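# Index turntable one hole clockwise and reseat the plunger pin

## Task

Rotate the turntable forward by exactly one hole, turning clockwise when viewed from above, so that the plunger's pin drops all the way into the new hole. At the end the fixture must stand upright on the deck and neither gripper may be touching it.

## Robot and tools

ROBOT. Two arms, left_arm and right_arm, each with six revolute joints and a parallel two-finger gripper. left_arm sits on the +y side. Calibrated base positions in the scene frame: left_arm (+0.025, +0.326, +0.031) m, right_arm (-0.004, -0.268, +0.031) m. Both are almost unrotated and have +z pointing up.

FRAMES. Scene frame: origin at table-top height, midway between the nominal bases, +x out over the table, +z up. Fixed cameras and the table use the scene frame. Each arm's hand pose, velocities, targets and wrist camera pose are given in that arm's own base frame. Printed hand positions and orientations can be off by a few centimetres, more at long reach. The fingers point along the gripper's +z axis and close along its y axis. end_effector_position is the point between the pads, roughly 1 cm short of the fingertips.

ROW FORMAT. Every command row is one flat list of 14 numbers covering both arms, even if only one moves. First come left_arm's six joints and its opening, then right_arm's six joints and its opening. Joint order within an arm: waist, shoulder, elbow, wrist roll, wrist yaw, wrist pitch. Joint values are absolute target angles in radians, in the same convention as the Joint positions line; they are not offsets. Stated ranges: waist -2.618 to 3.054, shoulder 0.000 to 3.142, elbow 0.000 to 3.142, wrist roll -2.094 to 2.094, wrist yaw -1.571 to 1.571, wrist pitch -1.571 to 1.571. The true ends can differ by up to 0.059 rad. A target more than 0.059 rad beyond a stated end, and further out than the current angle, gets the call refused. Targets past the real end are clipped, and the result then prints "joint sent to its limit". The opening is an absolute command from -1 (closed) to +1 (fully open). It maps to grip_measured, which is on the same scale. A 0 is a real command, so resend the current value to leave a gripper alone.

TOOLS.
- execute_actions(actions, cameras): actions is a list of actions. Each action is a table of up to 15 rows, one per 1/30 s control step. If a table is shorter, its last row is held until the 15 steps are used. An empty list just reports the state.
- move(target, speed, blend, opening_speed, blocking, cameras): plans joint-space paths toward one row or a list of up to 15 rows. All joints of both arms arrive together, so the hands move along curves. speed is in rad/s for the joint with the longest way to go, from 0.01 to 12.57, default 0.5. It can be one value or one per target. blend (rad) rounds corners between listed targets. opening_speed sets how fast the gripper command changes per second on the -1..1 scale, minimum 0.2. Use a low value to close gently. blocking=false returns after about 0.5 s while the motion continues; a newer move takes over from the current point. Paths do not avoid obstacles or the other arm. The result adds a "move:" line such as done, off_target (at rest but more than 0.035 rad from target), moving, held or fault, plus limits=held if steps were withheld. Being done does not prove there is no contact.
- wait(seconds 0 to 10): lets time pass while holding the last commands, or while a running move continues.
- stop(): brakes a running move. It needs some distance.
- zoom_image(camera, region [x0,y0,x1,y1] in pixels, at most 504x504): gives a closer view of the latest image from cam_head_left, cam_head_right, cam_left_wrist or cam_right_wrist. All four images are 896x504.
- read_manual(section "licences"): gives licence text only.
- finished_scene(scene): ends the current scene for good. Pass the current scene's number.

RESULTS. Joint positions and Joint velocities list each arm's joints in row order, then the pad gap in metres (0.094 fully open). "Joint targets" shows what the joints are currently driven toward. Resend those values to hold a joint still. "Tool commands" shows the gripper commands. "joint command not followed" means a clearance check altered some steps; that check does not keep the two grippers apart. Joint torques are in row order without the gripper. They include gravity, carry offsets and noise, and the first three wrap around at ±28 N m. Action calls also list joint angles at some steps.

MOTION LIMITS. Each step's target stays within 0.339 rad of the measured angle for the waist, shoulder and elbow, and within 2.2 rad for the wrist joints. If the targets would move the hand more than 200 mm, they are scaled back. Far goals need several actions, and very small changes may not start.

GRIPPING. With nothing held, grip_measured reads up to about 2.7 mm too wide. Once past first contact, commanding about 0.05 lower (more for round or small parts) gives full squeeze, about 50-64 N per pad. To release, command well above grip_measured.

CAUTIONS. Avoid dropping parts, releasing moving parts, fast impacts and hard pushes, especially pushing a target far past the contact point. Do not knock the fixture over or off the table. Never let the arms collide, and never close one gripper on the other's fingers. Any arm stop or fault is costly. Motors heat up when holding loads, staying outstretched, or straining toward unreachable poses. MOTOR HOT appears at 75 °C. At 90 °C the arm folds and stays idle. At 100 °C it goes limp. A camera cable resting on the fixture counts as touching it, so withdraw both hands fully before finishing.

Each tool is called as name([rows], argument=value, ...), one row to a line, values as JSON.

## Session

execute_actions(actions=[], cameras=["cam_head_left"])

zoom_image(camera="cam_head_left", region=[370, 240, 530, 380])

Scene clock: 0.00 s.
left_arm: end_effector_position=(+0.3789, +0.0005, +0.1416) grip_measured=+1.000 end_effector_quat_wxyz=(+0.682, -0.014, +0.730, +0.047) | right_arm: end_effector_position=(+0.3580, -0.0478, +0.1413) grip_measured=+1.000 end_effector_quat_wxyz=(+0.679, +0.114, +0.720, -0.089)
Joint names: [waist, shoulder, elbow, wrist roll, wrist yaw, wrist pitch]
Joint positions: left_arm=[-0.079 1.56 0.222 0.039 -0.166 1.272 0.094] | right_arm=[0.009 1.506 0.165 0.047 0.296 1.275 0.094]
Joint velocities: within noise
Joint torques (N m): no reading
Heat: left arm: 33 °C; right arm: 29 °C.
Joint targets: left_arm=[-0.079 1.557 0.226 0.038 -0.166 1.267] | right_arm=[0.009 1.502 0.170 0.046 0.296 1.270]
Tool commands: left_gripper/opening=+1.0 right_gripper/opening=+1.0
Images, in order (width x height): cam_head_left 896x504.

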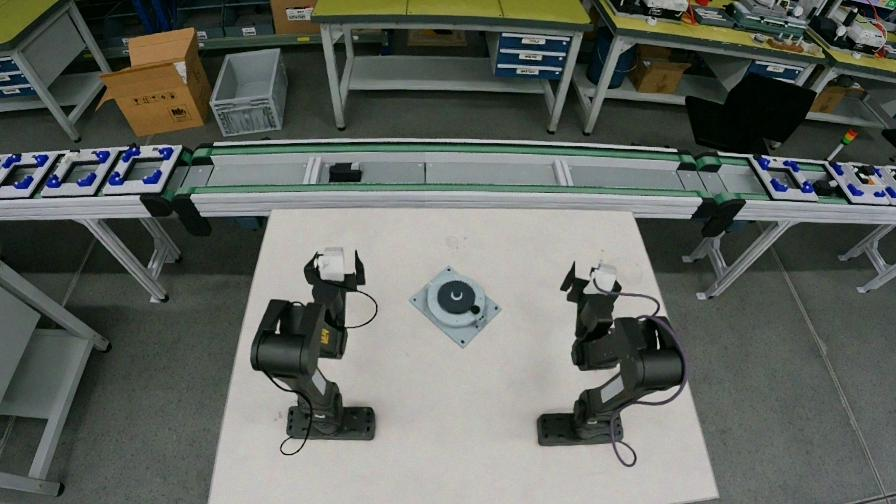

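Scaled by 3.150 from the camera's 896x504 image, which has a finer 1280x720 frame.

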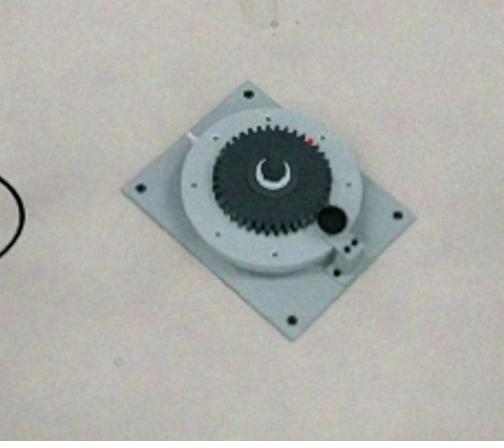

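move([
  [-0.3, 1.6, 1.2, 0.0, 0.0, -0.3, -0.28, 0.30, 1.58, 0.11, -0.03, 0.03, 1.21, 0.2],
  [-0.746, 2.064, 2.005, 0.0, 0.0, -1.525, -0.28, 0.554, 1.637, 0.075, -0.083, -0.213, 1.172, 0.2],
], speed=[1.3, 1.0], blend=[0.2, 0], cameras=["cam_left_wrist", "cam_right_wrist"])

Scene clock: 27.77 s.
left_arm: end_effector_position=(+0.2848, -0.2626, +0.1492) grip_measured=-0.279 end_effector_quat_wxyz=(-0.001, +0.370, +0.929, +0.002) | right_arm: end_effector_position=(+0.2632, +0.2030, +0.0529) grip_measured=+0.202 end_effector_quat_wxyz=(+0.531, -0.304, +0.762, +0.214)
Joint names: [waist, shoulder, elbow, wrist roll, wrist yaw, wrist pitch]
Joint positions: left_arm=[-0.749 2.042 1.977 0.01 -0.003 -1.508 0.034] | right_arm=[0.545 1.624 0.082 -0.073 -0.204 1.182 0.056]
Joint velocities: within noise
Joint torques (N m): left_arm=[0.14 -8.95 7.31 -0.11 0.02 0.19] | right_arm=[0.81 -3.11 3.69 -0.06 -0.14 1.66]
Heat: left arm: 33 °C; right arm: 32 °C.
Joint targets: left_arm=[-0.746 2.064 2.005 0.000 0.000 -1.525] | right_arm=[0.554 1.637 0.075 -0.083 -0.213 1.172]
move: done
Images, in order (width x height): cam_left_wrist 896x504, cam_right_wrist 896x504.

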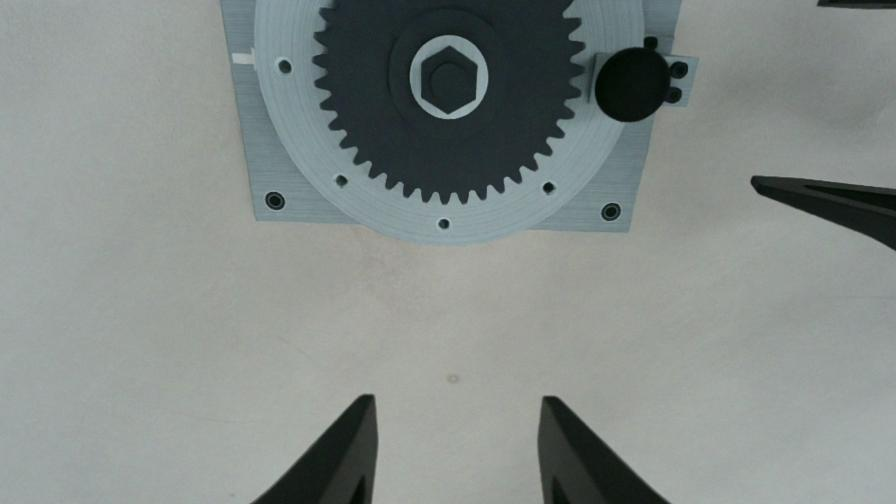

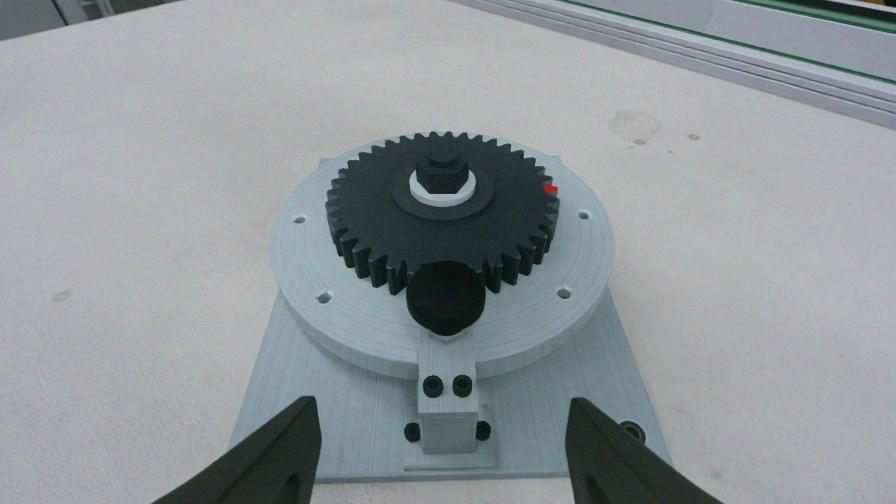

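move([
  [-0.730, 2.298, 2.118, 0.0, 0.0, -1.375, -0.28, 0.583, 1.924, 0.293, -0.083, -0.213, 1.296, 0.2],
  [-0.730, 2.300, 1.940, 0.0, 0.0, -1.219, -0.28, 0.583, 1.924, 0.293, -0.083, -0.213, 1.296, 0.2],
], speed=[0.5, 0.25], cameras=["cam_left_wrist", "cam_right_wrist"])

Scene clock: 67.10 s.
left_arm: end_effector_position=(+0.3305, -0.2979, +0.0487) grip_measured=-0.279 end_effector_quat_wxyz=(+0.004, +0.365, +0.931, +0.000) | right_arm: end_effector_position=(+0.3017, +0.2395, +0.0351) grip_measured=+0.202 end_effector_quat_wxyz=(+0.530, -0.315, +0.755, +0.222)
Joint names: [waist, shoulder, elbow, wrist roll, wrist yaw, wrist pitch]
Joint positions: left_arm=[-0.737 2.28 1.954 0.01 -0.003 -1.237 0.034] | right_arm=[0.574 1.907 0.282 -0.074 -0.205 1.271 0.056]
Joint velocities: within noise
Joint torques (N m): left_arm=[0.51 -11.29 4.16 -0.1 0.02 0.62] | right_arm=[0.8 -5.03 4.88 -0.06 -0.13 1.96]
Heat: left arm: 35 °C; right arm: 34 °C.
Joint targets: left_arm=[-0.730 2.300 1.940 0.000 0.000 -1.219] | right_arm=[0.583 1.924 0.293 -0.083 -0.213 1.296]
move: done
Images, in order (width x height): cam_left_wrist 896x504, cam_right_wrist 896x504.

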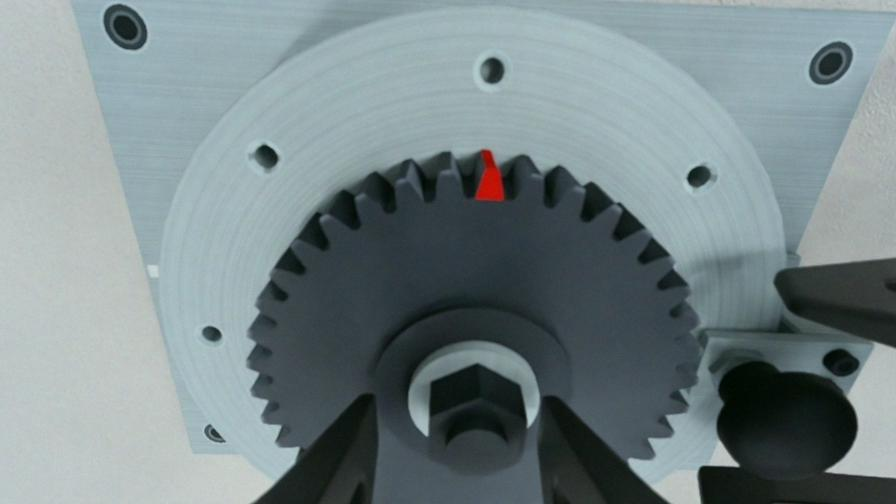

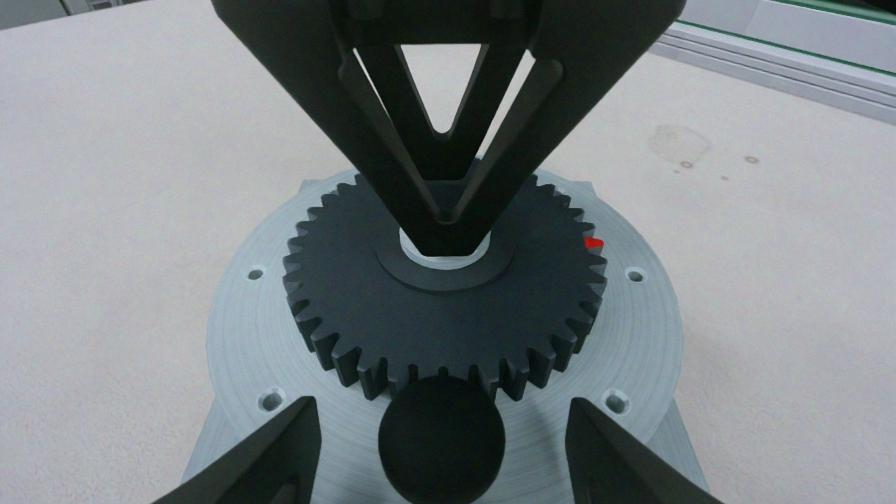

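move([
  [-0.753, 2.309, 1.934, 0.0, 0.0, -1.213, -0.28, 0.583, 1.924, 0.293, -0.083, -0.213, 1.296, 0.2],
  [-0.753, 2.309, 1.934, 0.0, 0.0, -1.213, -0.75, 0.583, 1.924, 0.293, -0.083, -0.213, 1.296, -0.6],
], speed=[0.2, 0.5], opening_speed=0.6, cameras=["cam_left_wrist", "cam_right_wrist"])

Scene clock: 83.43 s.
left_arm: end_effector_position=(+0.3288, -0.3023, +0.0487) grip_measured=-0.634 end_effector_quat_wxyz=(+0.007, +0.369, +0.929, -0.002) | right_arm: end_effector_position=(+0.3016, +0.2397, +0.0352) grip_measured=-0.485 end_effector_quat_wxyz=(+0.530, -0.316, +0.755, +0.223)
Joint names: [waist, shoulder, elbow, wrist roll, wrist yaw, wrist pitch]
Joint positions: left_arm=[-0.746 2.28 1.954 0.01 -0.001 -1.23 0.017] | right_arm=[0.574 1.907 0.282 -0.074 -0.206 1.272 0.024]
Joint velocities: within noise
Joint torques (N m): left_arm=[-0.61 -10.54 3.7 -0.09 0 0.64] | right_arm=[0.72 -4.97 4.9 -0.06 -0.13 1.95]
Heat: left arm: 36 °C; right arm: 35 °C.
Joint targets: left_arm=[-0.753 2.309 1.934 0.000 0.000 -1.213] | right_arm=[0.583 1.924 0.293 -0.083 -0.213 1.296]
move: done
Images, in order (width x height): cam_left_wrist 896x504, cam_right_wrist 896x504.

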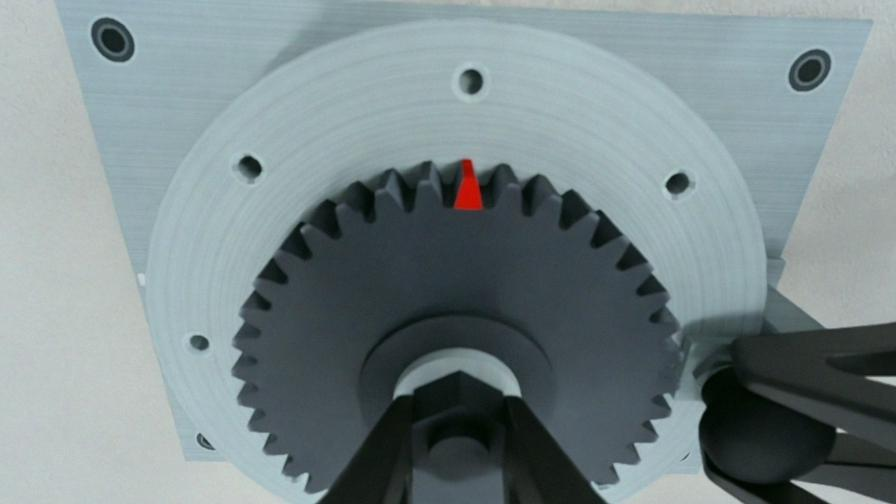

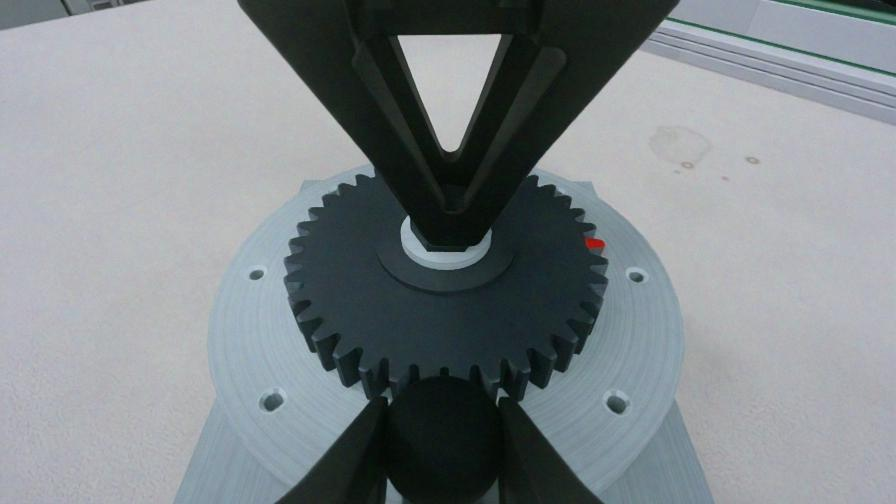

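move([
  [-0.753, 2.309, 1.934, 0.0, 0.0, -1.213, -0.75, 0.583, 1.780, 0.345, -0.083, -0.213, 1.48, -0.6],
  [-0.753, 2.309, 1.934, 0.67, 0.0, -1.213, -0.75, 0.583, 1.780, 0.345, -0.083, -0.213, 1.48, -0.6],
  [-0.753, 2.309, 1.934, 0.67, 0.0, -1.213, -0.75, 0.583, 1.918, 0.287, -0.083, -0.213, 1.276, -0.6],
  [-0.753, 2.309, 1.934, 0.97, 0.0, -1.213, -0.75, 0.583, 1.918, 0.287, -0.083, -0.213, 1.276, -0.6],
], speed=[0.4, 1.0, 0.4, 0.13], cameras=["cam_left_wrist", "cam_right_wrist"])

Scene clock: 99.20 s.
left_arm: end_effector_position=(+0.3279, -0.3028, +0.0484) grip_measured=-0.635 end_effector_quat_wxyz=(+0.007, +0.736, +0.676, -0.002) | right_arm: end_effector_position=(+0.3009, +0.2402, +0.0350) grip_measured=-0.487 end_effector_quat_wxyz=(+0.528, -0.317, +0.755, +0.224)
Joint names: [waist, shoulder, elbow, wrist roll, wrist yaw, wrist pitch]
Joint positions: left_arm=[-0.746 2.28 1.953 0.91 0.005 -1.23 0.017] | right_arm=[0.574 1.903 0.283 -0.074 -0.211 1.263 0.024]
Joint velocities: within noise
Joint torques (N m): left_arm=[-0.61 -10.47 3.78 0.69 -0.04 0.64] | right_arm=[0.8 -5.04 4.33 -0.06 -0.11 1.85]
Heat: left arm: 36 °C; right arm: 37 °C.
Joint targets: left_arm=[-0.753 2.309 1.934 0.970 0.000 -1.213] | right_arm=[0.583 1.918 0.287 -0.083 -0.213 1.276]
move: off_target (left_arm); left_arm: the wrist roll is farthest, 0.060 rad from its target
Images, in order (width x height): cam_left_wrist 896x504, cam_right_wrist 896x504.

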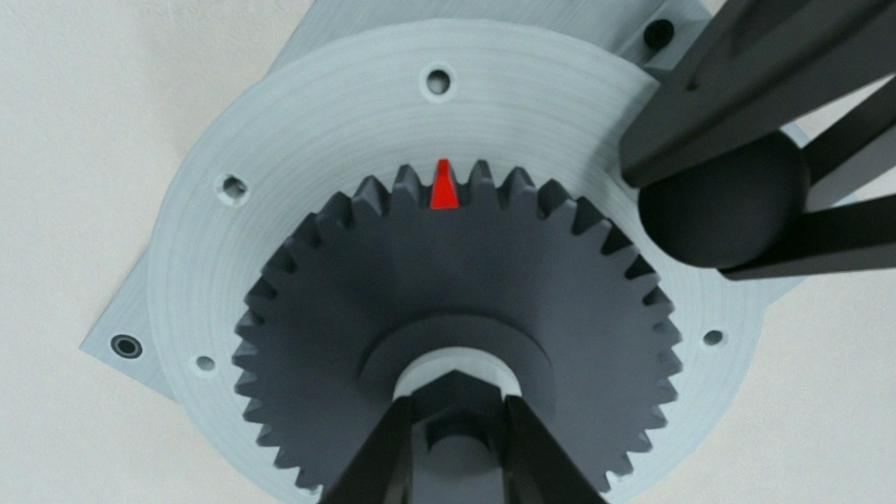

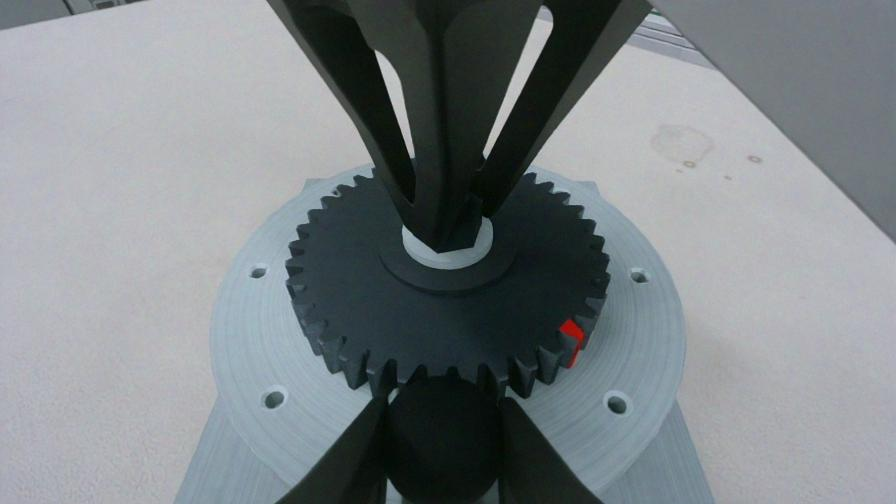

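move([
  [-0.753, 2.309, 1.934, 0.915, 0.0, -1.213, -0.75, 0.583, 1.918, 0.287, -0.083, -0.213, 1.276, -0.6],
  [-0.753, 2.309, 1.934, 0.915, 0.0, -1.213, -0.28, 0.583, 1.918, 0.287, -0.083, -0.213, 1.276, 0.2],
  [-0.750, 2.270, 2.118, 0.915, 0.0, -1.405, -0.28, 0.554, 1.605, 0.070, -0.083, -0.213, 1.165, 0.2],
], speed=[0.4, 0.5, 0.6], opening_speed=1.5, cameras=["cam_left_wrist", "cam_right_wrist"])

Scene clock: 115.23 s.
left_arm: end_effector_position=(+0.3257, -0.3001, +0.0829) grip_measured=-0.281 end_effector_quat_wxyz=(-0.003, +0.735, +0.678, -0.001) | right_arm: end_effector_position=(+0.2566, +0.2072, +0.0500) grip_measured=+0.198 end_effector_quat_wxyz=(+0.524, -0.314, +0.761, +0.220)
Joint names: [waist, shoulder, elbow, wrist roll, wrist yaw, wrist pitch]
Joint positions: left_arm=[-0.746 2.283 2.093 0.904 0.002 -1.387 0.034] | right_arm=[0.563 1.623 0.076 -0.074 -0.211 1.176 0.056]
Joint velocities: within noise
Joint torques (N m): left_arm=[-0.34 -14.3 7.09 0.14 -0.02 0.2] | right_arm=[-0.95 -5.45 3.77 -0.07 -0.08 1.63]
Heat: left arm: 37 °C; right arm: 35 °C.
Joint targets: left_arm=[-0.750 2.270 2.118 0.915 0.000 -1.405] | right_arm=[0.554 1.605 0.070 -0.083 -0.213 1.165]
move: done
Images, in order (width x height): cam_left_wrist 896x504, cam_right_wrist 896x504.

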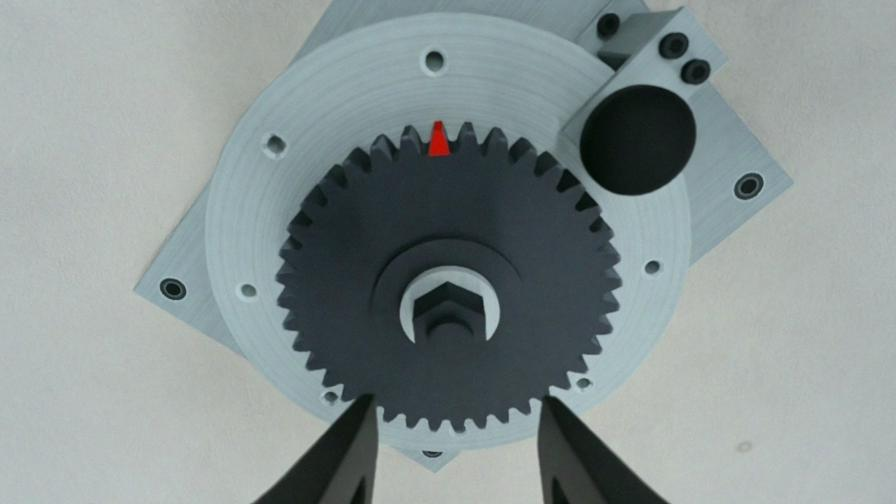

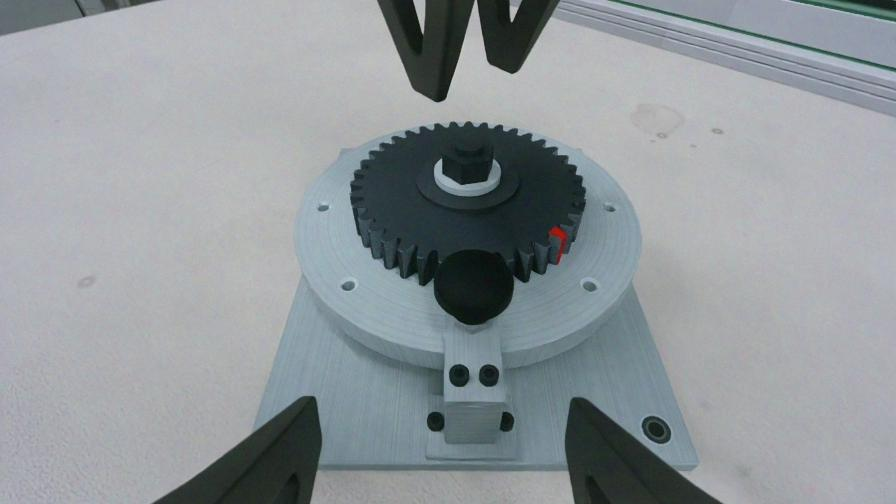

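finished_scene(scene=2)

The scene is finished: the task was done.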